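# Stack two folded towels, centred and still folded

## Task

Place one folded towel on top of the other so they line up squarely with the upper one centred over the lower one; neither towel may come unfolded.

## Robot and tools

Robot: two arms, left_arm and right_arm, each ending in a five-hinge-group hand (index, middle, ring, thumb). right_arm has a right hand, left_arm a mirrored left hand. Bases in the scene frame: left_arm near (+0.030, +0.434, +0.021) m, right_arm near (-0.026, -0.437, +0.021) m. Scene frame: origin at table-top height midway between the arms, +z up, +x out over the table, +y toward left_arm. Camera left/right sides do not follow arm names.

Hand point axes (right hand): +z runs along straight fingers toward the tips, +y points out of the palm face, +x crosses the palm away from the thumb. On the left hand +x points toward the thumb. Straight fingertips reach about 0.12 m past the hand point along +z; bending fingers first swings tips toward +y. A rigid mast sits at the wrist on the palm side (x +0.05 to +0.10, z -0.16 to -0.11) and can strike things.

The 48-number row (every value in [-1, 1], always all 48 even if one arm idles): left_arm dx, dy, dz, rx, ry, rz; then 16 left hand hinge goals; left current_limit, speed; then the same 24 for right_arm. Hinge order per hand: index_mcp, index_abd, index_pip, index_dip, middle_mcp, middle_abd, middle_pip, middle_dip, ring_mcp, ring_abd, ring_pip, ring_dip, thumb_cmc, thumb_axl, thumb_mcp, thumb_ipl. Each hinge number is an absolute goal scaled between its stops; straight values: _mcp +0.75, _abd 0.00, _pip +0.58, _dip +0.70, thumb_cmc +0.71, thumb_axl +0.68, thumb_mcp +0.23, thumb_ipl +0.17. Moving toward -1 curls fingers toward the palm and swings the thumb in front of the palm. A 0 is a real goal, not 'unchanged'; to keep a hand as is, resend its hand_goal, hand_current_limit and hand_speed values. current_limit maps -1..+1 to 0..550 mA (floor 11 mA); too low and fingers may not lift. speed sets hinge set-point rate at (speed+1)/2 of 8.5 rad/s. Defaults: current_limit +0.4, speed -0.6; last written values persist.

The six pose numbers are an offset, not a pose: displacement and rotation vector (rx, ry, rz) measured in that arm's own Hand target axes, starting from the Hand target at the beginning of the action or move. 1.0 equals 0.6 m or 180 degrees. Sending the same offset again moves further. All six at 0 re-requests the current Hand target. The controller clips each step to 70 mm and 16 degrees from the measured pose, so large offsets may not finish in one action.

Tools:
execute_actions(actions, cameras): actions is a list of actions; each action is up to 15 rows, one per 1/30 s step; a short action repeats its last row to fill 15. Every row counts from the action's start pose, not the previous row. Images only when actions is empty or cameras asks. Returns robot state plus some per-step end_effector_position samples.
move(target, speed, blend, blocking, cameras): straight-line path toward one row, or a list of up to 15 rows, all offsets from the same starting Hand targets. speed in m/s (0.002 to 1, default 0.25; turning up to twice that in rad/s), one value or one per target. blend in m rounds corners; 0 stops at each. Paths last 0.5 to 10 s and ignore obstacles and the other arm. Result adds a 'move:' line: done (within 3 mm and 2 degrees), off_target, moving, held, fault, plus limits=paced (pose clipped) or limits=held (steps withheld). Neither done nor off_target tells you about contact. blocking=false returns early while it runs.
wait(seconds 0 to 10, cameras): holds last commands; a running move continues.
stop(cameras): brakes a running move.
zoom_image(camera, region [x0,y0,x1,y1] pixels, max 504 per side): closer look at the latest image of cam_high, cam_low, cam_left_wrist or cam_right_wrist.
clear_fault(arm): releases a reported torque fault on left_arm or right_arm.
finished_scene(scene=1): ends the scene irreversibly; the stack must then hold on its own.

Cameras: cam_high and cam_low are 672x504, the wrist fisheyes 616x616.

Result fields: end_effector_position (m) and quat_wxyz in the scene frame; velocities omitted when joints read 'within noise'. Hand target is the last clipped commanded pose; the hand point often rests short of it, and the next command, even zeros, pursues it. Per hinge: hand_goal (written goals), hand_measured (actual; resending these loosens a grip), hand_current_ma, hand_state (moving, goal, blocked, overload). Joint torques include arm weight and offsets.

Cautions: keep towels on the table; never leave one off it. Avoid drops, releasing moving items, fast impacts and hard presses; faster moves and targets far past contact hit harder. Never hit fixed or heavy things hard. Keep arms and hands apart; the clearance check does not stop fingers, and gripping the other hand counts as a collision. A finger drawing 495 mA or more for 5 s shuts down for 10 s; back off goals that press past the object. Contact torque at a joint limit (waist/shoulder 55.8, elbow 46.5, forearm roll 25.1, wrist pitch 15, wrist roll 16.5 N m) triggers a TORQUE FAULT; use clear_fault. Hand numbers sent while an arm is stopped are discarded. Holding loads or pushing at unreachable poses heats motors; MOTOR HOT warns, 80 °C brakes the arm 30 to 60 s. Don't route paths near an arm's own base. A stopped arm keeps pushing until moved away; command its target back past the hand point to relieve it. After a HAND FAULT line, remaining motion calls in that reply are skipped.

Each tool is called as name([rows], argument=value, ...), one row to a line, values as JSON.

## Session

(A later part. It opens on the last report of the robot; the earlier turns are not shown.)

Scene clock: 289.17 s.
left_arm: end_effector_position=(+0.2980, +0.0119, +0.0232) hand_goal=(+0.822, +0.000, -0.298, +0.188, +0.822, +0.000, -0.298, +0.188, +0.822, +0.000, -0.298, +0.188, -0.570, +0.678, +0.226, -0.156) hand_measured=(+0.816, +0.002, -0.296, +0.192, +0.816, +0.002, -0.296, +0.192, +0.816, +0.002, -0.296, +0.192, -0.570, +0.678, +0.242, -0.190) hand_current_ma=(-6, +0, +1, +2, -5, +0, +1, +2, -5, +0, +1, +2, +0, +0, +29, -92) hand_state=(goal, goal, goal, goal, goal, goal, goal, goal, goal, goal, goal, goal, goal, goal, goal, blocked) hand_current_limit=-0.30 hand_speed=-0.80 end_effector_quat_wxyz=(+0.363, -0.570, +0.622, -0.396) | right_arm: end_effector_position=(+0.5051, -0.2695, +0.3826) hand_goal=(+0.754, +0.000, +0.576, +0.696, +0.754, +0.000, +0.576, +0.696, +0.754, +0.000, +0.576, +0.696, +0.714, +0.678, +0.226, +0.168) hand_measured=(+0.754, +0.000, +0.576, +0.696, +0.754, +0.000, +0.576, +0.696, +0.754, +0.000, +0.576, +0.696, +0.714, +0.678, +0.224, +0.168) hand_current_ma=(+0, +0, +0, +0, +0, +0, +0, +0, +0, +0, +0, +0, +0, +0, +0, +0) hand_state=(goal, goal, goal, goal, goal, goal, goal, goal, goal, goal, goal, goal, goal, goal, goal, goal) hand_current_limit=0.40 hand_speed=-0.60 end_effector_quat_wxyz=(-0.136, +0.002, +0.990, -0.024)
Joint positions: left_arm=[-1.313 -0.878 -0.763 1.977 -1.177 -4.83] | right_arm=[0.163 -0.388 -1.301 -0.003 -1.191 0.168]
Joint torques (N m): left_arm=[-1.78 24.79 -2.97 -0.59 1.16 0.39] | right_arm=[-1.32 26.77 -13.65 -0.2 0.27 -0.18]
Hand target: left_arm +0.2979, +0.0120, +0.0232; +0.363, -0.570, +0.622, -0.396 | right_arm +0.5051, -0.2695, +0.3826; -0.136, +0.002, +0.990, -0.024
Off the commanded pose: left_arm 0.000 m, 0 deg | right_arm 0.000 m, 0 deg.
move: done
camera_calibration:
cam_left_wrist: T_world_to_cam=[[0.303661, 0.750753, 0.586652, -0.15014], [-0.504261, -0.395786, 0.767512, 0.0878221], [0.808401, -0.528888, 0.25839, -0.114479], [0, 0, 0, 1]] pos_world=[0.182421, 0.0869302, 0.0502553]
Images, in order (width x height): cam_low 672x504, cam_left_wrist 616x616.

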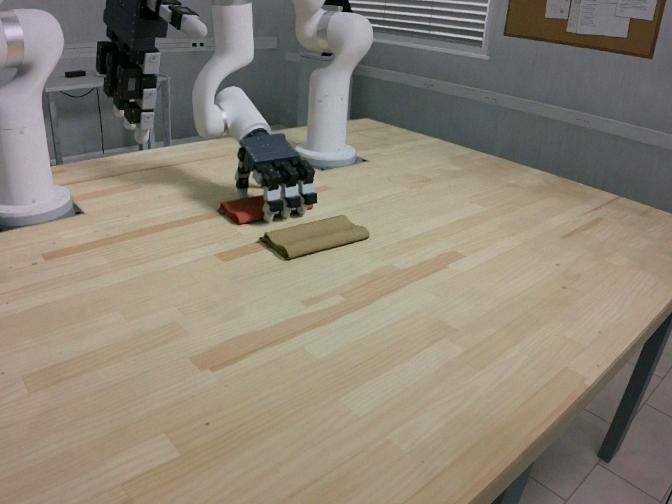

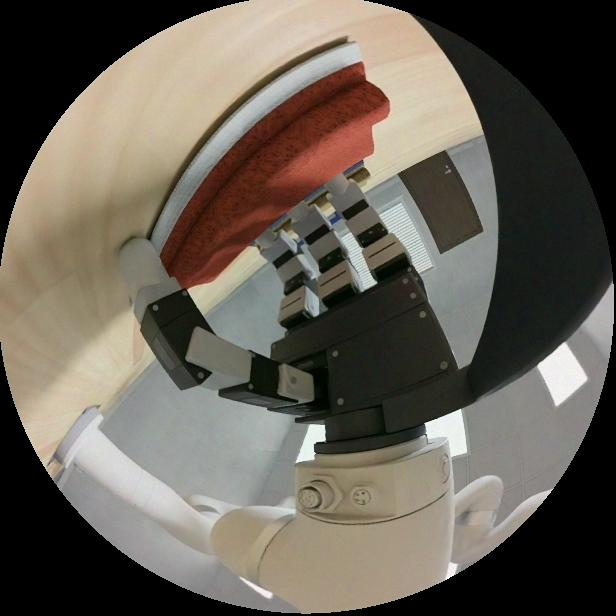

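move(target=[0,-0.0023,-0.001,0,0,0,0.753,0,-0.299,0.188,0.753,0,-0.299,0.188,0.753,0,-0.299,0.188,-0.571,0.677,0.225,-0.265,-0.3,-0.85,0,0,0,0,0,0,0.754,0,0.576,0.696,0.754,0,0.576,0.696,0.754,0,0.576,0.696,0.714,0.678,0.226,0.168,0.4,-0.6], cameras=["cam_low", "cam_left_wrist"], speed=0.05)

zoom_image(camera="cam_low", region=[220, 130, 340, 250])

zoom_image(camera="cam_left_wrist", region=[100, 20, 420, 340])

Scene clock: 301.87 s.
left_arm: end_effector_position=(+0.2979, +0.0120, +0.0246) hand_goal=(+0.754, +0.000, -0.298, +0.188, +0.754, +0.000, -0.298, +0.188, +0.754, +0.000, -0.298, +0.188, -0.570, +0.678, +0.226, -0.264) hand_measured=(+0.778, +0.002, -0.292, +0.190, +0.778, +0.002, -0.292, +0.190, +0.780, +0.002, -0.292, +0.190, -0.570, +0.678, +0.228, -0.260) hand_current_ma=(+38, +0, +4, +2, +41, +0, +5, +2, +45, +0, +5, +2, +0, +0, +2, +4) hand_state=(blocked, goal, goal, goal, blocked, goal, goal, goal, blocked, goal, goal, goal, goal, goal, goal, goal) hand_current_limit=-0.30 hand_speed=-0.85 end_effector_quat_wxyz=(+0.363, -0.570, +0.622, -0.396) | right_arm: end_effector_position=(+0.5051, -0.2695, +0.3826) hand_goal=(+0.754, +0.000, +0.576, +0.696, +0.754, +0.000, +0.576, +0.696, +0.754, +0.000, +0.576, +0.696, +0.714, +0.678, +0.226, +0.168) hand_measured=(+0.754, +0.000, +0.576, +0.696, +0.754, +0.000, +0.576, +0.696, +0.754, +0.000, +0.576, +0.696, +0.714, +0.678, +0.224, +0.168) hand_current_ma=(+0, +0, +0, +0, +0, +0, +0, +0, +0, +0, +0, +0, +0, +0, +0, +0) hand_state=(goal, goal, goal, goal, goal, goal, goal, goal, goal, goal, goal, goal, goal, goal, goal, goal) hand_current_limit=0.40 hand_speed=-0.60 end_effector_quat_wxyz=(-0.136, +0.002, +0.990, -0.024)
Joint positions: left_arm=[-1.313 -0.874 -0.761 1.976 -1.176 -4.827] | right_arm=[0.163 -0.388 -1.301 -0.003 -1.191 0.168]
Joint torques (N m): left_arm=[1.45 38.69 -7.35 -1.32 0.17 0.18] | right_arm=[-0.74 26.42 -13.39 0.34 0.25 -0.18]
Hand target: left_arm +0.2979, +0.0119, +0.0247; +0.363, -0.570, +0.622, -0.396 | right_arm +0.5051, -0.2695, +0.3826; -0.136, +0.002, +0.990, -0.024
Off the commanded pose: left_arm 0.000 m, 0 deg | right_arm 0.000 m, 0 deg.
move: done
camera_calibration:
cam_left_wrist: T_world_to_cam=[[0.303764, 0.750664, 0.586712, -0.150975], [-0.504043, -0.395957, 0.767567, 0.0867196], [0.808498, -0.528887, 0.258089, -0.114841], [0, 0, 0, 1]] pos_world=[0.18242, 0.086931, 0.0516553]
Images, in order (width x height): cam_low 672x504, cam_left_wrist 616x616.

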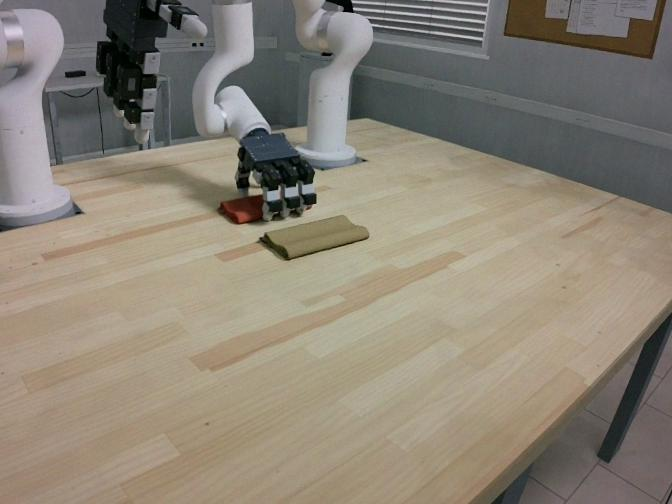

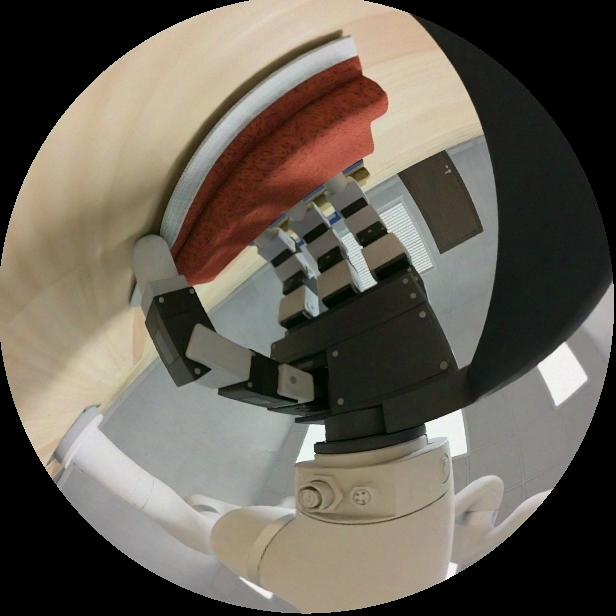

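Scaled by 4.200 from the camera's 672x504 image, which has a finer 960x720 frame.

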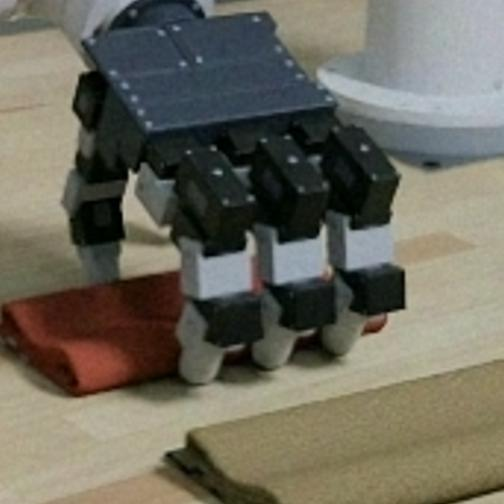

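Scaled by 1.575 from the camera's 616x616 image, which has a finer 880x880 frame.

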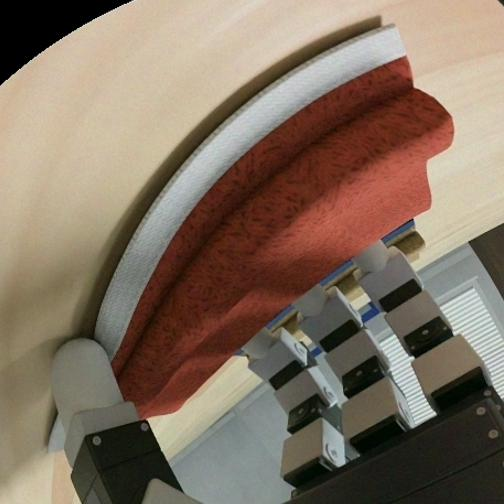

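move(target=[0,0,0,0,0,0,0.753,0,-0.372,0.188,0.753,0,-0.372,0.188,0.753,0,-0.372,0.188,-0.571,0.677,0.180,-0.290,-0.3,-0.85,0,0,0,0,0,0,0.754,0,0.576,0.696,0.754,0,0.576,0.696,0.754,0,0.576,0.696,0.714,0.678,0.226,0.168,0.4,-0.6], cameras=["cam_low", "cam_left_wrist"], speed=0.05)

zoom_image(camera="cam_low", region=[220, 130, 340, 250])

zoom_image(camera="cam_left_wrist", region=[100, 20, 420, 340])

Scene clock: 318.97 s.
left_arm: end_effector_position=(+0.2979, +0.0120, +0.0246) hand_goal=(+0.754, +0.000, -0.372, +0.188, +0.754, +0.000, -0.372, +0.188, +0.754, +0.000, -0.372, +0.188, -0.570, +0.678, +0.180, -0.290) hand_measured=(+0.756, +0.002, -0.362, +0.190, +0.754, +0.002, -0.364, +0.190, +0.752, +0.002, -0.366, +0.190, -0.570, +0.678, +0.198, -0.282) hand_current_ma=(+0, +0, +10, +2, +0, +0, +7, +2, -1, +0, +4, +2, +0, +0, +34, +10) hand_state=(goal, goal, goal, goal, goal, goal, goal, goal, goal, goal, goal, goal, goal, goal, goal, goal) hand_current_limit=-0.30 hand_speed=-0.85 end_effector_quat_wxyz=(+0.363, -0.570, +0.622, -0.396) | right_arm: end_effector_position=(+0.5051, -0.2695, +0.3826) hand_goal=(+0.754, +0.000, +0.576, +0.696, +0.754, +0.000, +0.576, +0.696, +0.754, +0.000, +0.576, +0.696, +0.714, +0.678, +0.226, +0.168) hand_measured=(+0.754, +0.000, +0.576, +0.696, +0.754, +0.000, +0.576, +0.696, +0.754, +0.000, +0.576, +0.696, +0.714, +0.678, +0.224, +0.168) hand_current_ma=(+0, +0, +0, +0, +0, +0, +0, +0, +0, +0, +0, +0, +0, +0, +0, +0) hand_state=(goal, goal, goal, goal, goal, goal, goal, goal, goal, goal, goal, goal, goal, goal, goal, goal) hand_current_limit=0.40 hand_speed=-0.60 end_effector_quat_wxyz=(-0.136, +0.002, +0.990, -0.024)
Joint positions: left_arm=[-1.313 -0.874 -0.761 1.976 -1.176 -4.827] | right_arm=[0.163 -0.388 -1.301 -0.003 -1.191 0.168]
Joint torques (N m): left_arm=[2.73 38.03 -11.08 -1.64 -1.7 0.24] | right_arm=[-1.81 26.56 -13.56 0.25 0.31 -0.26]
Hand target: left_arm +0.2979, +0.0119, +0.0247; +0.363, -0.570, +0.622, -0.396 | right_arm +0.5051, -0.2695, +0.3826; -0.136, +0.002, +0.990, -0.024
Off the commanded pose: left_arm 0.000 m, 0 deg | right_arm 0.000 m, 0 deg.
move: done
camera_calibration:
cam_left_wrist: T_world_to_cam=[[0.303811, 0.750633, 0.586727, -0.151041], [-0.50398, -0.395998, 0.767587, 0.0866338], [0.808519, -0.5289, 0.257996, -0.114865], [0, 0, 0, 1]] pos_world=[0.18242, 0.0869312, 0.0517554]
Images, in order (width x height): cam_low 672x504, cam_left_wrist 616x616.

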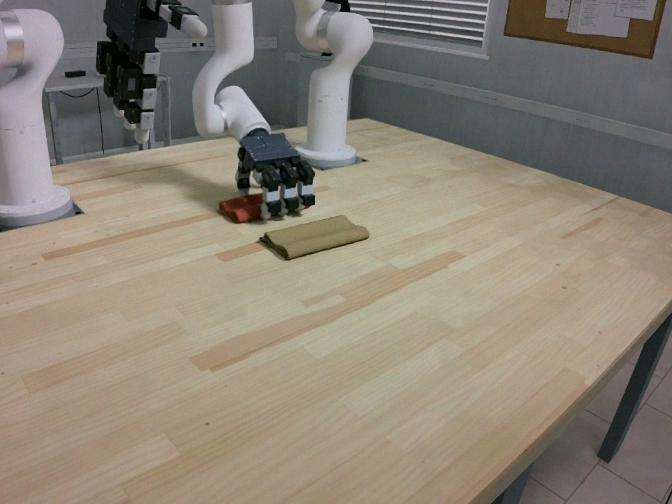

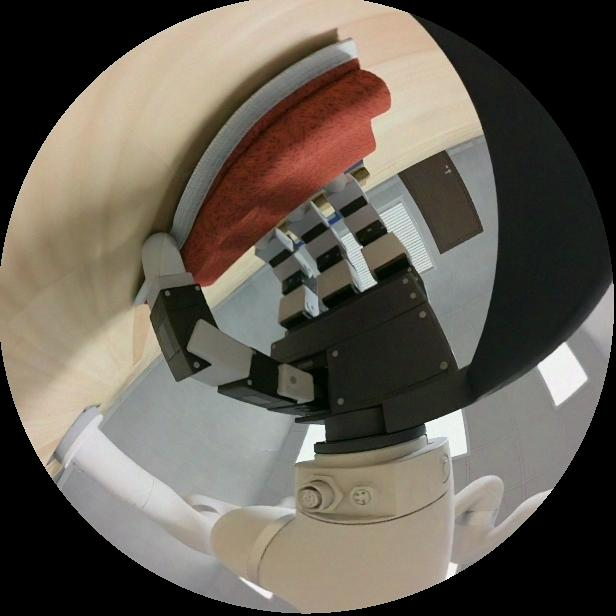

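Scaled by 4.200 from the camera's 672x504 image, which has a finer 960x720 frame.

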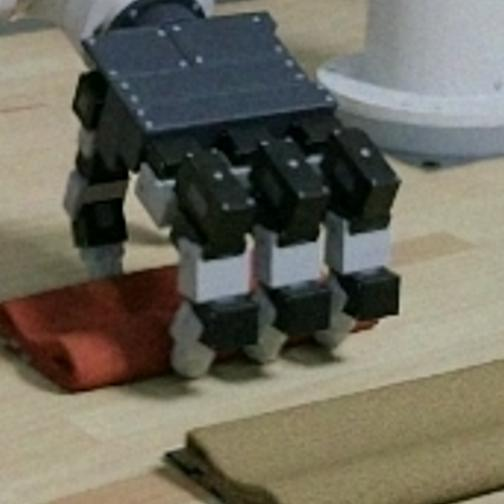

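Scaled by 1.575 from the camera's 616x616 image, which has a finer 880x880 frame.

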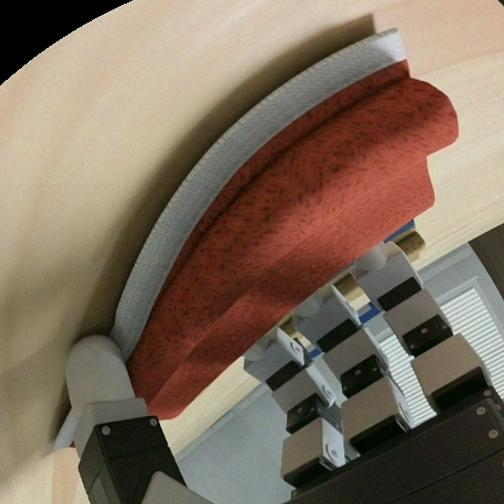

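move(target=[0,0,0,0,0,0,0.753,0,-0.42,0.188,0.753,0,-0.42,0.188,0.753,0,-0.42,0.188,-0.571,0.677,0.146,-0.310,-0.3,-0.85,0,0,0,0,0,0,0.754,0,0.576,0.696,0.754,0,0.576,0.696,0.754,0,0.576,0.696,0.714,0.678,0.226,0.168,0.4,-0.6], cameras=["cam_left_wrist"], speed=0.05)

zoom_image(camera="cam_left_wrist", region=[100, 20, 420, 340])

move(target=[0,-0.0151,-0.0070,0,0,0,0.753,0,-0.42,0.188,0.753,0,-0.42,0.188,0.753,0,-0.42,0.188,-0.571,0.677,0.146,-0.310,-0.3,-0.85,0,0,0,0,0,0,0.754,0,0.576,0.696,0.754,0,0.576,0.696,0.754,0,0.576,0.696,0.714,0.678,0.226,0.168,0.4,-0.6], cameras=["cam_low", "cam_left_wrist"], speed=0.04)

zoom_image(camera="cam_low", region=[220, 130, 340, 250])

zoom_image(camera="cam_left_wrist", region=[100, 20, 420, 340])

Scene clock: 331.57 s.
left_arm: end_effector_position=(+0.2979, +0.0119, +0.0247) hand_goal=(+0.754, +0.000, -0.420, +0.188, +0.754, +0.000, -0.420, +0.188, +0.754, +0.000, -0.420, +0.188, -0.570, +0.678, +0.146, -0.310) hand_measured=(+0.752, +0.002, -0.414, +0.190, +0.750, +0.002, -0.414, +0.190, +0.752, +0.002, -0.414, +0.190, -0.570, +0.678, +0.158, -0.304) hand_current_ma=(-1, +0, +5, +2, -2, +0, +4, +2, -1, +0, +4, +2, +0, +0, +20, +9) hand_state=(goal, goal, goal, goal, goal, goal, goal, goal, goal, goal, goal, goal, goal, goal, goal, goal) hand_current_limit=-0.30 hand_speed=-0.85 end_effector_quat_wxyz=(+0.363, -0.570, +0.622, -0.396) | right_arm: end_effector_position=(+0.5051, -0.2695, +0.3826) hand_goal=(+0.754, +0.000, +0.576, +0.696, +0.754, +0.000, +0.576, +0.696, +0.754, +0.000, +0.576, +0.696, +0.714, +0.678, +0.226, +0.168) hand_measured=(+0.754, +0.000, +0.576, +0.696, +0.754, +0.000, +0.576, +0.696, +0.754, +0.000, +0.576, +0.696, +0.714, +0.678, +0.224, +0.168) hand_current_ma=(+0, +0, +0, +0, +0, +0, +0, +0, +0, +0, +0, +0, +0, +0, +0, +0) hand_state=(goal, goal, goal, goal, goal, goal, goal, goal, goal, goal, goal, goal, goal, goal, goal, goal) hand_current_limit=0.40 hand_speed=-0.60 end_effector_quat_wxyz=(-0.136, +0.002, +0.990, -0.024)
Joint positions: left_arm=[-1.313 -0.874 -0.761 1.976 -1.176 -4.827] | right_arm=[0.163 -0.388 -1.301 -0.003 -1.191 0.168]
Joint torques (N m): left_arm=[1.88 40.18 -13 -2.18 -1.83 -0.02] | right_arm=[-0.89 26.89 -13.76 0.2 0.36 -0.25]
Hand target: left_arm +0.2979, +0.0119, +0.0247; +0.363, -0.570, +0.622, -0.396 | right_arm +0.5051, -0.2695, +0.3826; -0.136, +0.002, +0.990, -0.024
Off the commanded pose: left_arm 0.000 m, 0 deg | right_arm 0.000 m, 0 deg.
move: done
camera_calibration:
cam_left_wrist: T_world_to_cam=[[0.303786, 0.750682, 0.586678, -0.151038], [-0.504029, -0.395924, 0.767593, 0.086636], [0.808498, -0.528886, 0.25809, -0.114867], [0, 0, 0, 1]] pos_world=[0.18242, 0.0869308, 0.0517554]
Images, in order (width x height): cam_left_wrist 616x616.

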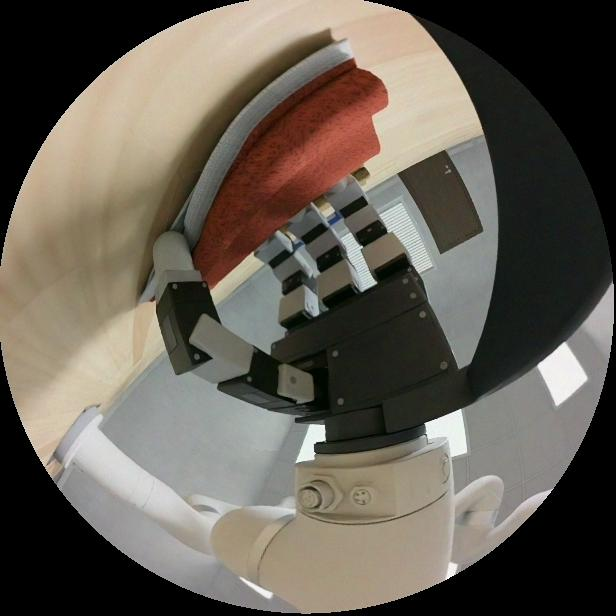

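Scaled by 1.575 from the camera's 616x616 image, which has a finer 880x880 frame.

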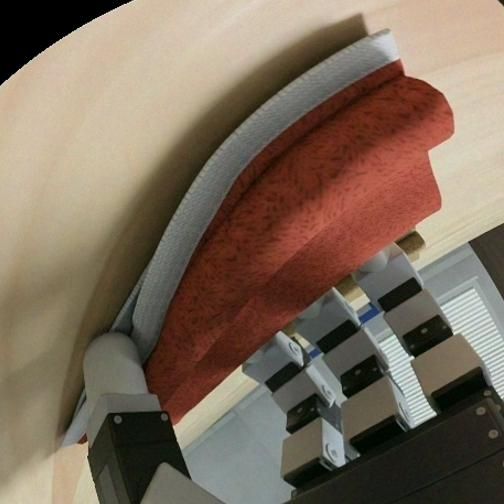

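Scene clock: 332.40 s.
left_arm: end_effector_position=(+0.2980, +0.0119, +0.0346) hand_goal=(+0.754, +0.000, -0.420, +0.188, +0.754, +0.000, -0.420, +0.188, +0.754, +0.000, -0.420, +0.188, -0.570, +0.678, +0.146, -0.310) hand_measured=(+0.750, +0.002, -0.416, +0.190, +0.750, +0.002, -0.416, +0.190, +0.750, +0.002, -0.418, +0.190, -0.570, +0.678, +0.150, -0.306) hand_current_ma=(-3, +0, +3, +2, -3, +0, +2, +2, -3, +0, +2, +2, +0, +0, +4, +5) hand_state=(goal, goal, goal, goal, goal, goal, goal, goal, goal, goal, goal, goal, goal, goal, goal, goal) hand_current_limit=-0.30 hand_speed=-0.85 end_effector_quat_wxyz=(+0.363, -0.570, +0.622, -0.396) | right_arm: end_effector_position=(+0.5051, -0.2695, +0.3826) hand_goal=(+0.754, +0.000, +0.576, +0.696, +0.754, +0.000, +0.576, +0.696, +0.754, +0.000, +0.576, +0.696, +0.714, +0.678, +0.226, +0.168) hand_measured=(+0.754, +0.000, +0.576, +0.696, +0.754, +0.000, +0.576, +0.696, +0.754, +0.000, +0.576, +0.696, +0.714, +0.678, +0.224, +0.168) hand_current_ma=(+0, +0, +0, +0, +0, +0, +0, +0, +0, +0, +0, +0, +0, +0, +0, +0) hand_state=(goal, goal, goal, goal, goal, goal, goal, goal, goal, goal, goal, goal, goal, goal, goal, goal) hand_current_limit=0.40 hand_speed=-0.60 end_effector_quat_wxyz=(-0.136, +0.002, +0.990, -0.024)
Joint positions: left_arm=[-1.313 -0.846 -0.749 1.97 -1.17 -4.811] | right_arm=[0.163 -0.388 -1.301 -0.003 -1.191 0.168]
Joint torques (N m): left_arm=[2.98 42.32 -10.2 -1.65 -1.09 0.15] | right_arm=[-0.36 26.51 -13.66 0.31 0.26 -0.19]
Hand target: left_arm +0.2980, +0.0119, +0.0347; +0.363, -0.570, +0.622, -0.396 | right_arm +0.5051, -0.2695, +0.3826; -0.136, +0.002, +0.990, -0.024
Off the commanded pose: left_arm 0.000 m, 0 deg | right_arm 0.000 m, 0 deg.
move: done
camera_calibration:
cam_left_wrist: T_world_to_cam=[[0.303786, 0.750682, 0.586678, -0.156846], [-0.504029, -0.395924, 0.767593, 0.0790368], [0.808498, -0.528886, 0.25809, -0.117422], [0, 0, 0, 1]] pos_world=[0.18242, 0.0869308, 0.0616554]
Images, in order (width x height): cam_low 672x504, cam_left_wrist 616x616.

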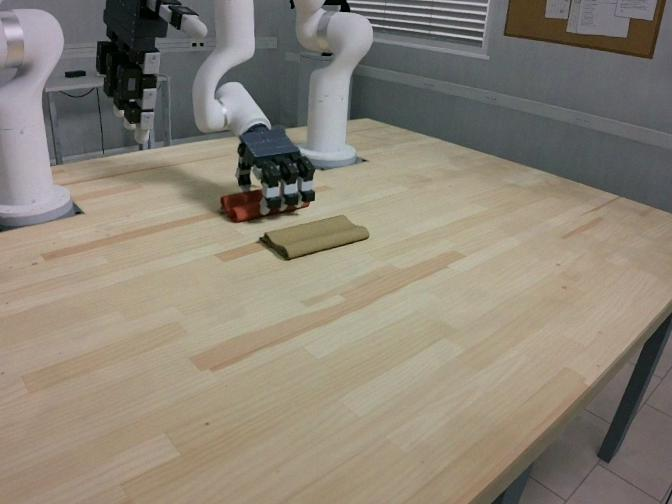

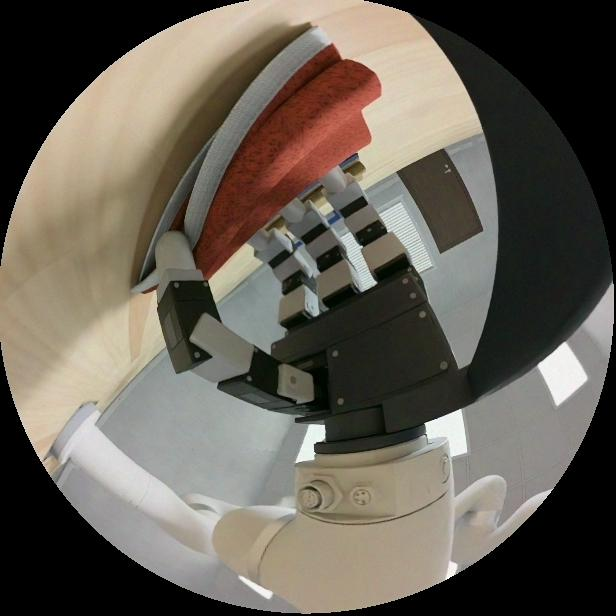

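Scaled by 4.200 from the camera's 672x504 image, which has a finer 960x720 frame.

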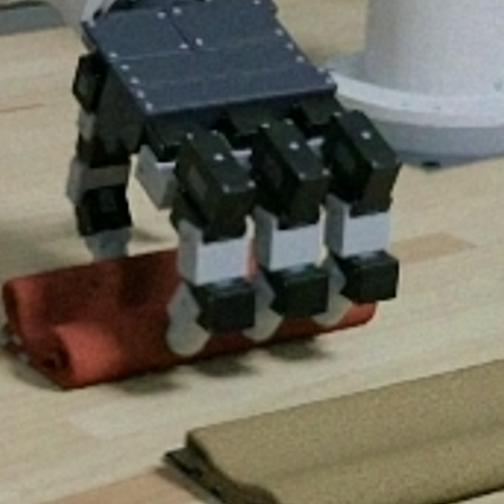

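Scaled by 1.575 from the camera's 616x616 image, which has a finer 880x880 frame.

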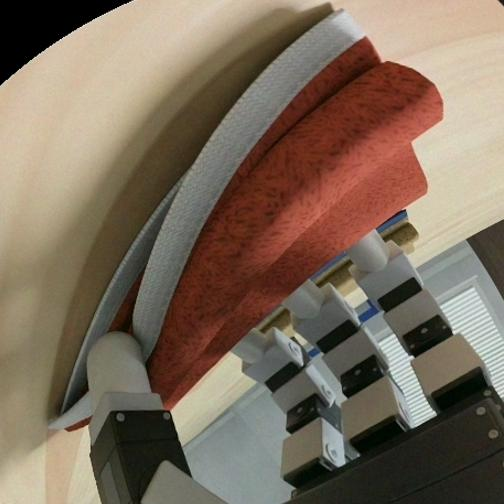

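zoom_image(camera="cam_left_wrist", region=[110, 120, 260, 310])

zoom_image(camera="cam_left_wrist", region=[190, 10, 400, 200])

zoom_image(camera="cam_low", region=[215, 180, 325, 230])

Scaled by 2.653 from the camera's 616x616 image, which has a finer 880x880 frame.

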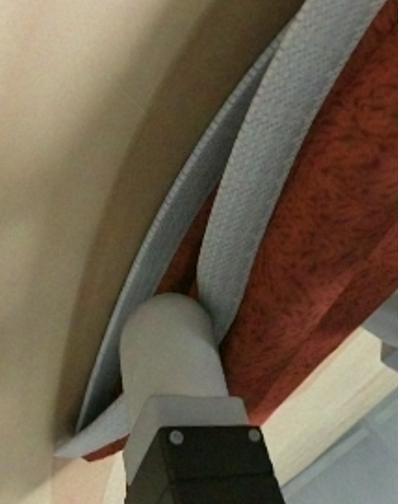

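Scaled by 2.400 from the camera's 616x616 image, which has a finer 880x880 frame.

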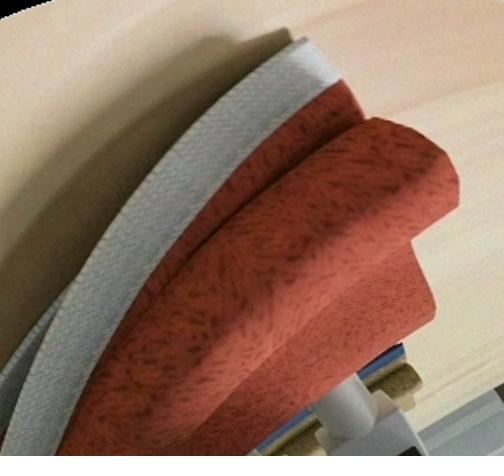

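Scaled by 4.582 from the camera's 672x504 image, which has a finer 960x720 frame.

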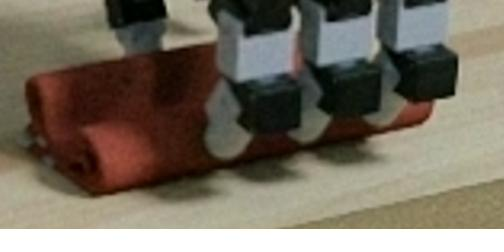

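move(target=[0,-0.0453,-0.0211,0,0,0,0.753,0,-0.42,0.188,0.753,0,-0.42,0.188,0.753,0,-0.42,0.188,-0.571,0.677,0.146,-0.310,-0.3,-0.85,0,0,0,0,0,0,0.754,0,0.576,0.696,0.754,0,0.576,0.696,0.754,0,0.576,0.696,0.714,0.678,0.226,0.168,0.4,-0.6], cameras=["cam_low", "cam_left_wrist", "cam_right_wrist"], speed=0.05)

zoom_image(camera="cam_low", region=[220, 130, 340, 250])

zoom_image(camera="cam_left_wrist", region=[80, 0, 400, 320])

zoom_image(camera="cam_right_wrist", region=[290, 0, 470, 180])

Scene clock: 368.57 s.
left_arm: end_effector_position=(+0.2980, +0.0120, +0.0646) hand_goal=(+0.754, +0.000, -0.420, +0.188, +0.754, +0.000, -0.420, +0.188, +0.754, +0.000, -0.420, +0.188, -0.570, +0.678, +0.146, -0.310) hand_measured=(+0.750, +0.002, -0.418, +0.190, +0.750, +0.002, -0.418, +0.190, +0.750, +0.002, -0.418, +0.190, -0.570, +0.678, +0.148, -0.308) hand_current_ma=(-3, +0, +2, +2, -3, +0, +2, +2, -3, +0, +1, +2, +0, +0, +1, +3) hand_state=(goal, goal, goal, goal, goal, goal, goal, goal, goal, goal, goal, goal, goal, goal, goal, goal) hand_current_limit=-0.30 hand_speed=-0.85 end_effector_quat_wxyz=(+0.363, -0.570, +0.622, -0.396) | right_arm: end_effector_position=(+0.5051, -0.2695, +0.3826) hand_goal=(+0.754, +0.000, +0.576, +0.696, +0.754, +0.000, +0.576, +0.696, +0.754, +0.000, +0.576, +0.696, +0.714, +0.678, +0.226, +0.168) hand_measured=(+0.754, +0.000, +0.576, +0.696, +0.754, +0.000, +0.576, +0.696, +0.754, +0.000, +0.576, +0.696, +0.714, +0.678, +0.224, +0.168) hand_current_ma=(+0, +0, +0, +0, +0, +0, +0, +0, +0, +0, +0, +0, +0, +0, +0, +0) hand_state=(goal, goal, goal, goal, goal, goal, goal, goal, goal, goal, goal, goal, goal, goal, goal, goal) hand_current_limit=0.40 hand_speed=-0.60 end_effector_quat_wxyz=(-0.136, +0.002, +0.990, -0.024)
Joint positions: left_arm=[-1.312 -0.762 -0.717 1.949 -1.15 -4.758] | right_arm=[0.163 -0.388 -1.301 -0.003 -1.191 0.168]
Joint torques (N m): left_arm=[0.5 39.06 -10.69 -1.63 -1.31 0.1] | right_arm=[-1.42 26.6 -13.66 0.58 0.29 -0.23]
Hand target: left_arm +0.2980, +0.0119, +0.0646; +0.363, -0.570, +0.622, -0.396 | right_arm +0.5051, -0.2695, +0.3826; -0.136, +0.002, +0.990, -0.024
Off the commanded pose: left_arm 0.000 m, 0 deg | right_arm 0.000 m, 0 deg.
move: done
camera_calibration:
cam_left_wrist: T_world_to_cam=[[0.303764, 0.750664, 0.586712, -0.174474], [-0.504043, -0.395957, 0.767567, 0.0560673], [0.808498, -0.528887, 0.258089, -0.125246], [0, 0, 0, 1]] pos_world=[0.18252, 0.086931, 0.0916553]
cam_right_wrist: T_world_to_cam=[[0.786465, 0.575305, -0.224715, -0.118815], [0.576936, -0.554408, 0.599814, -0.716338], [0.220492, -0.601379, -0.767936, 0.146666], [0, 0, 0, 1]] pos_world=[0.474386, -0.240586, 0.515601]
Images, in order (width x height): cam_low 672x504, cam_left_wrist 616x616, cam_right_wrist 616x616.

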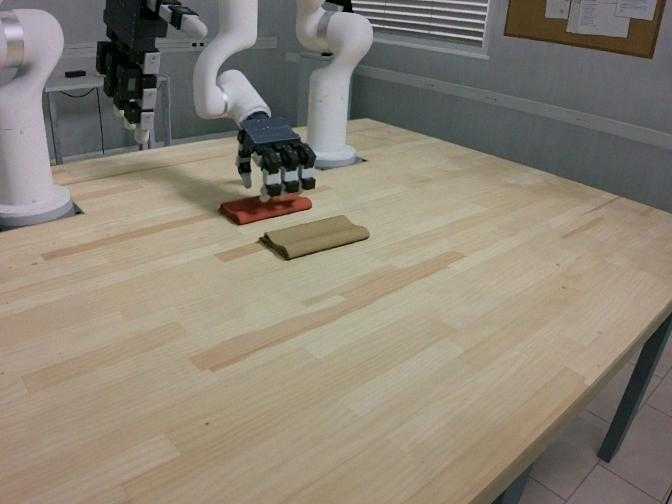

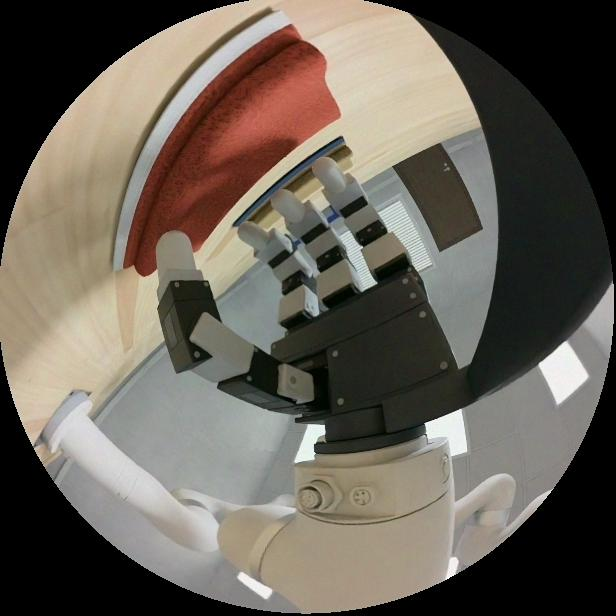

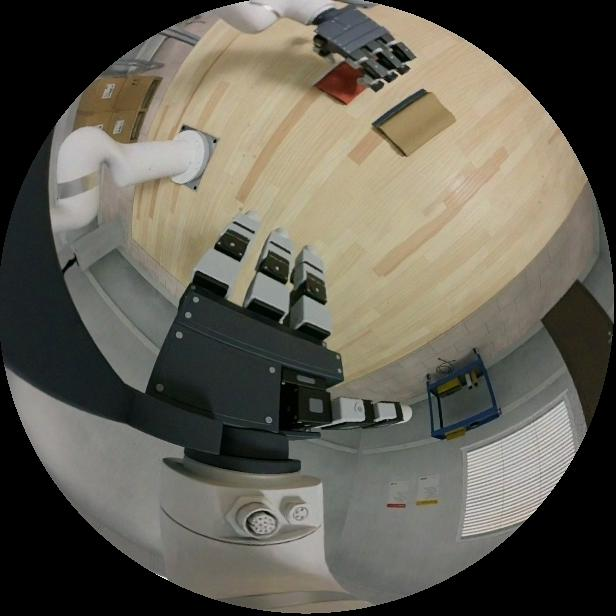

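Scaled by 4.200 from the camera's 672x504 image, which has a finer 960x720 frame.

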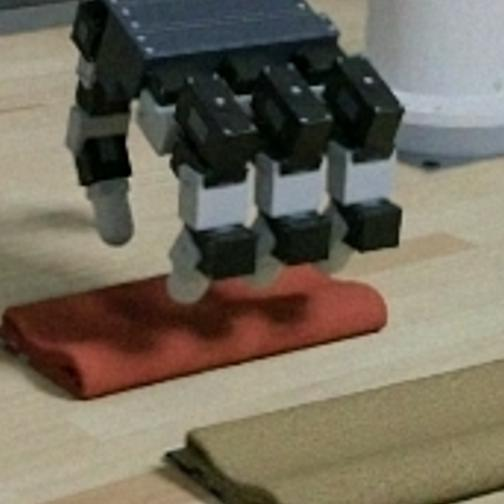

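Scaled by 1.575 from the camera's 616x616 image, which has a finer 880x880 frame.

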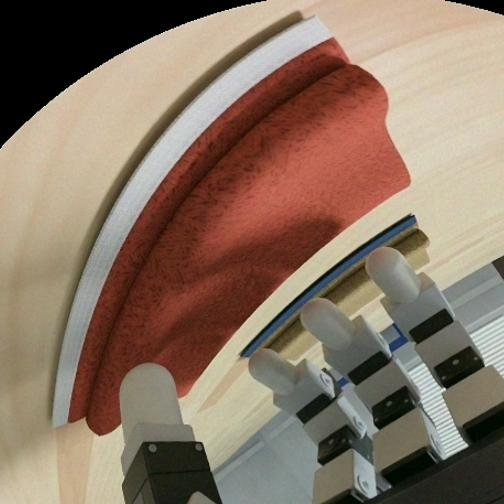

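Scaled by 2.800 from the camera's 616x616 image, which has a finer 880x880 frame.

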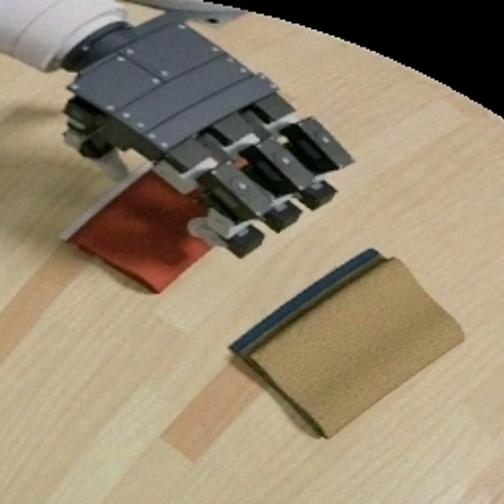

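move([
  [0,0,0,0,0,0,0.890,0,-0.299,0.188,0.890,0,-0.299,0.188,0.890,0,-0.299,0.188,-0.571,0.677,0.337,-0.265,-0.2,-0.7,0,0,0,0,0,0,0.754,0,0.576,0.696,0.754,0,0.576,0.696,0.754,0,0.576,0.696,0.714,0.678,0.226,0.168,0.4,-0.6],
  [0,0.0606,0.0282,0,0,0,0.890,0,-0.299,0.188,0.890,0,-0.299,0.188,0.890,0,-0.299,0.188,-0.571,0.677,0.337,-0.265,-0.2,-0.7,0,0,0,0,0,0,0.754,0,0.576,0.696,0.754,0,0.576,0.696,0.754,0,0.576,0.696,0.714,0.678,0.226,0.168,0.4,-0.6],
  [0,0.0689,0.0321,0,0,0,0.890,0,-0.299,0.188,0.890,0,-0.299,0.188,0.890,0,-0.299,0.188,-0.571,0.677,0.337,-0.265,-0.2,-0.7,0,0,0,0,0,0,0.754,0,0.576,0.696,0.754,0,0.576,0.696,0.754,0,0.576,0.696,0.714,0.678,0.226,0.168,0.4,-0.6],
], cameras=["cam_low", "cam_left_wrist"], speed=[0.05, 0.08, 0.02])

zoom_image(camera="cam_left_wrist", region=[80, 80, 300, 300])

Scene clock: 408.93 s.
left_arm: end_effector_position=(+0.2980, +0.0119, +0.0191) hand_goal=(+0.890, +0.000, -0.298, +0.188, +0.890, +0.000, -0.298, +0.188, +0.890, +0.000, -0.298, +0.188, -0.570, +0.678, +0.338, -0.264) hand_measured=(+0.878, +0.002, -0.304, +0.184, +0.878, +0.002, -0.304, +0.182, +0.880, +0.002, -0.304, +0.182, -0.572, +0.678, +0.354, -0.298) hand_current_ma=(-15, +0, -4, -4, -13, +0, -5, -5, -11, +0, -5, -6, -1, +0, +30, -92) hand_state=(goal, goal, goal, goal, goal, goal, goal, goal, goal, goal, goal, goal, goal, goal, goal, blocked) hand_current_limit=-0.20 hand_speed=-0.70 end_effector_quat_wxyz=(+0.363, -0.570, +0.622, -0.396) | right_arm: end_effector_position=(+0.5051, -0.2695, +0.3826) hand_goal=(+0.754, +0.000, +0.576, +0.696, +0.754, +0.000, +0.576, +0.696, +0.754, +0.000, +0.576, +0.696, +0.714, +0.678, +0.226, +0.168) hand_measured=(+0.754, +0.000, +0.576, +0.696, +0.754, +0.000, +0.576, +0.696, +0.754, +0.000, +0.576, +0.696, +0.714, +0.678, +0.224, +0.168) hand_current_ma=(+0, +0, +0, +0, +0, +0, +0, +0, +0, +0, +0, +0, +0, +0, +0, +0) hand_state=(goal, goal, goal, goal, goal, goal, goal, goal, goal, goal, goal, goal, goal, goal, goal, goal) hand_current_limit=0.40 hand_speed=-0.60 end_effector_quat_wxyz=(-0.136, +0.002, +0.990, -0.024)
Joint positions: left_arm=[-1.313 -0.89 -0.768 1.98 -1.18 -4.836] | right_arm=[0.163 -0.388 -1.301 -0.003 -1.191 0.168]
Joint torques (N m): left_arm=[2.42 25.92 -8.34 1.31 1.34 0.25] | right_arm=[-1.31 27.24 -13.33 0.91 0.33 -0.17]
Hand target: left_arm +0.2980, +0.0119, +0.0190; +0.363, -0.570, +0.622, -0.396 | right_arm +0.5051, -0.2695, +0.3826; -0.136, +0.002, +0.990, -0.024
Off the commanded pose: left_arm 0.000 m, 0 deg | right_arm 0.000 m, 0 deg.
move: done
camera_calibration:
cam_left_wrist: T_world_to_cam=[[0.303645, 0.750741, 0.586675, -0.147732], [-0.50427, -0.395809, 0.767494, 0.0909735], [0.808401, -0.528888, 0.25839, -0.113419], [0, 0, 0, 1]] pos_world=[0.182421, 0.0869303, 0.0461553]
Images, in order (width x height): cam_low 672x504, cam_left_wrist 616x616.

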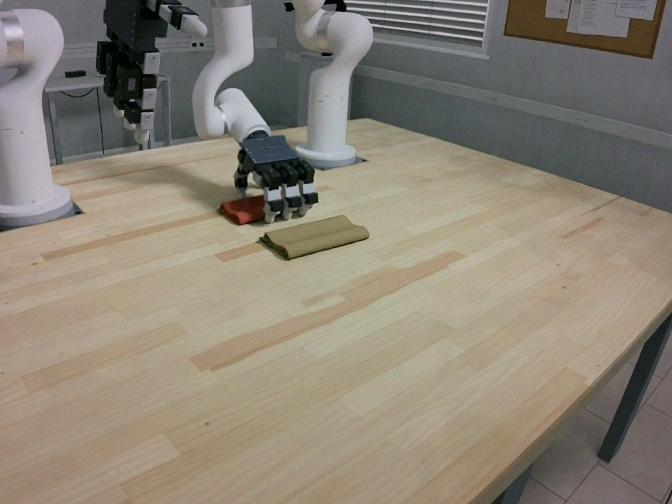

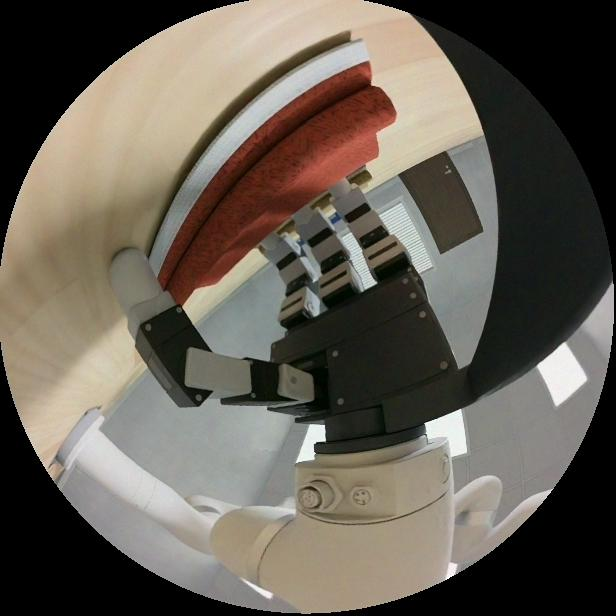

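Scaled by 2.291 from the camera's 616x616 image, which has a finer 880x880 frame.

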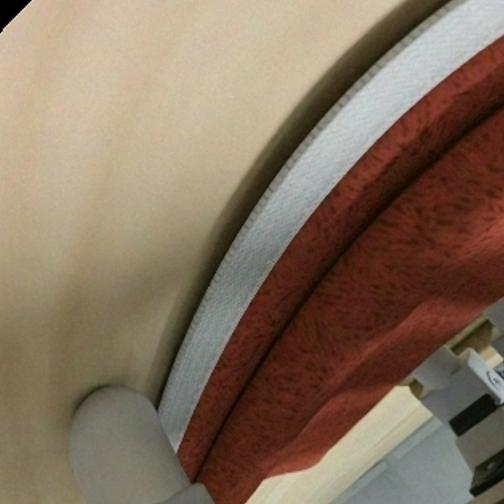

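move([
  [0,-0.0015,-0.0007,0,0,0,0.890,0,-0.299,0.188,0.890,0,-0.299,0.188,0.890,0,-0.299,0.188,-0.571,0.677,0.281,-0.319,-0.2,-0.85,0,0,0,0,0,0,0.754,0,0.576,0.696,0.754,0,0.576,0.696,0.754,0,0.576,0.696,0.714,0.678,0.226,0.168,0.4,-0.6],
  [0,-0.0015,-0.0007,0,0,0,0.822,0,-0.445,0.188,0.822,0,-0.445,0.188,0.822,0,-0.445,0.188,-0.571,0.677,0.225,-0.373,-0.2,-0.85,0,0,0,0,0,0,0.754,0,0.576,0.696,0.754,0,0.576,0.696,0.754,0,0.576,0.696,0.714,0.678,0.226,0.168,0.4,-0.6],
], cameras=["cam_low", "cam_left_wrist"], speed=[0.05, 0.05])

zoom_image(camera="cam_left_wrist", region=[80, 80, 300, 300])

zoom_image(camera="cam_low", region=[215, 150, 325, 230])

Scene clock: 421.70 s.
left_arm: end_effector_position=(+0.2980, +0.0119, +0.0200) hand_goal=(+0.822, +0.000, -0.444, +0.188, +0.822, +0.000, -0.444, +0.188, +0.822, +0.000, -0.444, +0.188, -0.570, +0.678, +0.226, -0.372) hand_measured=(+0.822, +0.002, -0.438, +0.186, +0.818, +0.002, -0.440, +0.186, +0.818, +0.002, -0.440, +0.186, -0.570, +0.678, +0.296, -0.360) hand_current_ma=(+0, +0, +5, -1, -2, +0, +3, -1, -3, +0, +2, -1, +0, +0, +220, +19) hand_state=(goal, goal, goal, goal, goal, goal, goal, goal, goal, goal, goal, goal, goal, goal, blocked, goal) hand_current_limit=-0.20 hand_speed=-0.85 end_effector_quat_wxyz=(+0.363, -0.570, +0.622, -0.396) | right_arm: end_effector_position=(+0.5051, -0.2695, +0.3826) hand_goal=(+0.754, +0.000, +0.576, +0.696, +0.754, +0.000, +0.576, +0.696, +0.754, +0.000, +0.576, +0.696, +0.714, +0.678, +0.226, +0.168) hand_measured=(+0.754, +0.000, +0.576, +0.696, +0.754, +0.000, +0.576, +0.696, +0.754, +0.000, +0.576, +0.696, +0.714, +0.678, +0.224, +0.168) hand_current_ma=(+0, +0, +0, +0, +0, +0, +0, +0, +0, +0, +0, +0, +0, +0, +0, +0) hand_state=(goal, goal, goal, goal, goal, goal, goal, goal, goal, goal, goal, goal, goal, goal, goal, goal) hand_current_limit=0.40 hand_speed=-0.60 end_effector_quat_wxyz=(-0.136, +0.002, +0.990, -0.024)
Joint positions: left_arm=[-1.313 -0.887 -0.766 1.979 -1.179 -4.835] | right_arm=[0.163 -0.388 -1.301 -0.003 -1.191 0.168]
Joint torques (N m): left_arm=[-1.84 34.42 -8.44 -0.87 -1.28 0.4] | right_arm=[-0.75 26.79 -13.76 0.58 0.29 -0.21]
Hand target: left_arm +0.2980, +0.0119, +0.0200; +0.363, -0.570, +0.622, -0.396 | right_arm +0.5051, -0.2695, +0.3826; -0.136, +0.002, +0.990, -0.024
Off the commanded pose: left_arm 0.000 m, 0 deg | right_arm 0.000 m, 0 deg.
move: done
camera_calibration:
cam_left_wrist: T_world_to_cam=[[0.303801, 0.750694, 0.586654, -0.148283], [-0.50402, -0.395901, 0.767611, 0.090239], [0.808498, -0.528886, 0.25809, -0.113654], [0, 0, 0, 1]] pos_world=[0.18242, 0.0869307, 0.0470554]
Images, in order (width x height): cam_low 672x504, cam_left_wrist 616x616.

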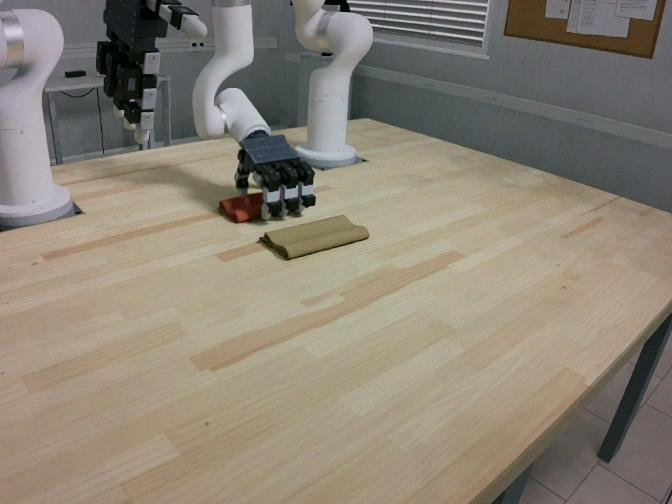

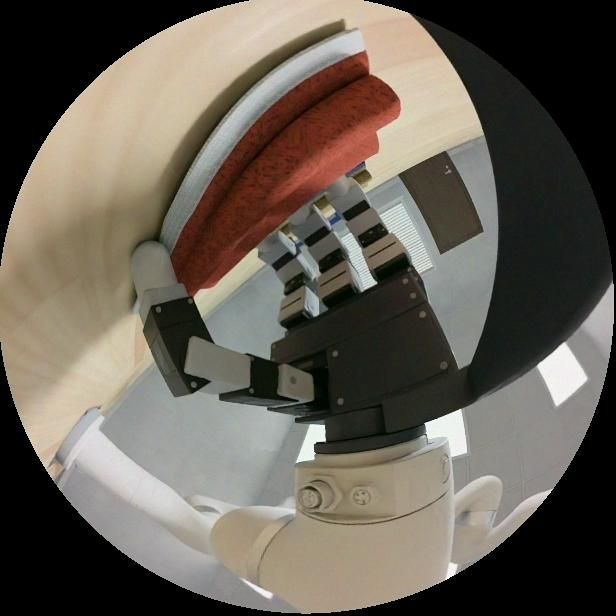

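Scaled by 2.291 from the camera's 616x616 image, which has a finer 880x880 frame.

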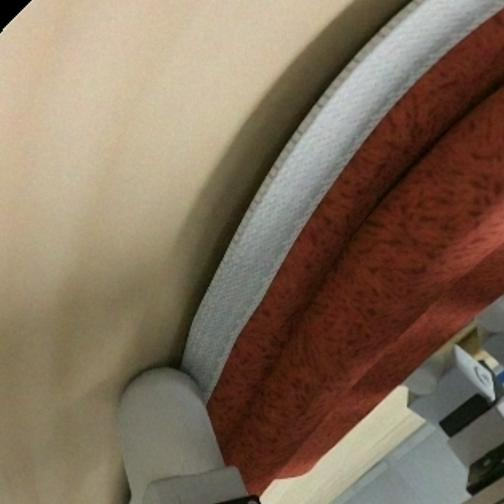

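Scaled by 4.582 from the camera's 672x504 image, which has a finer 960x720 frame.

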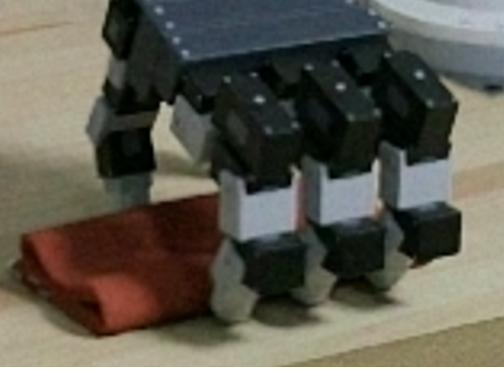

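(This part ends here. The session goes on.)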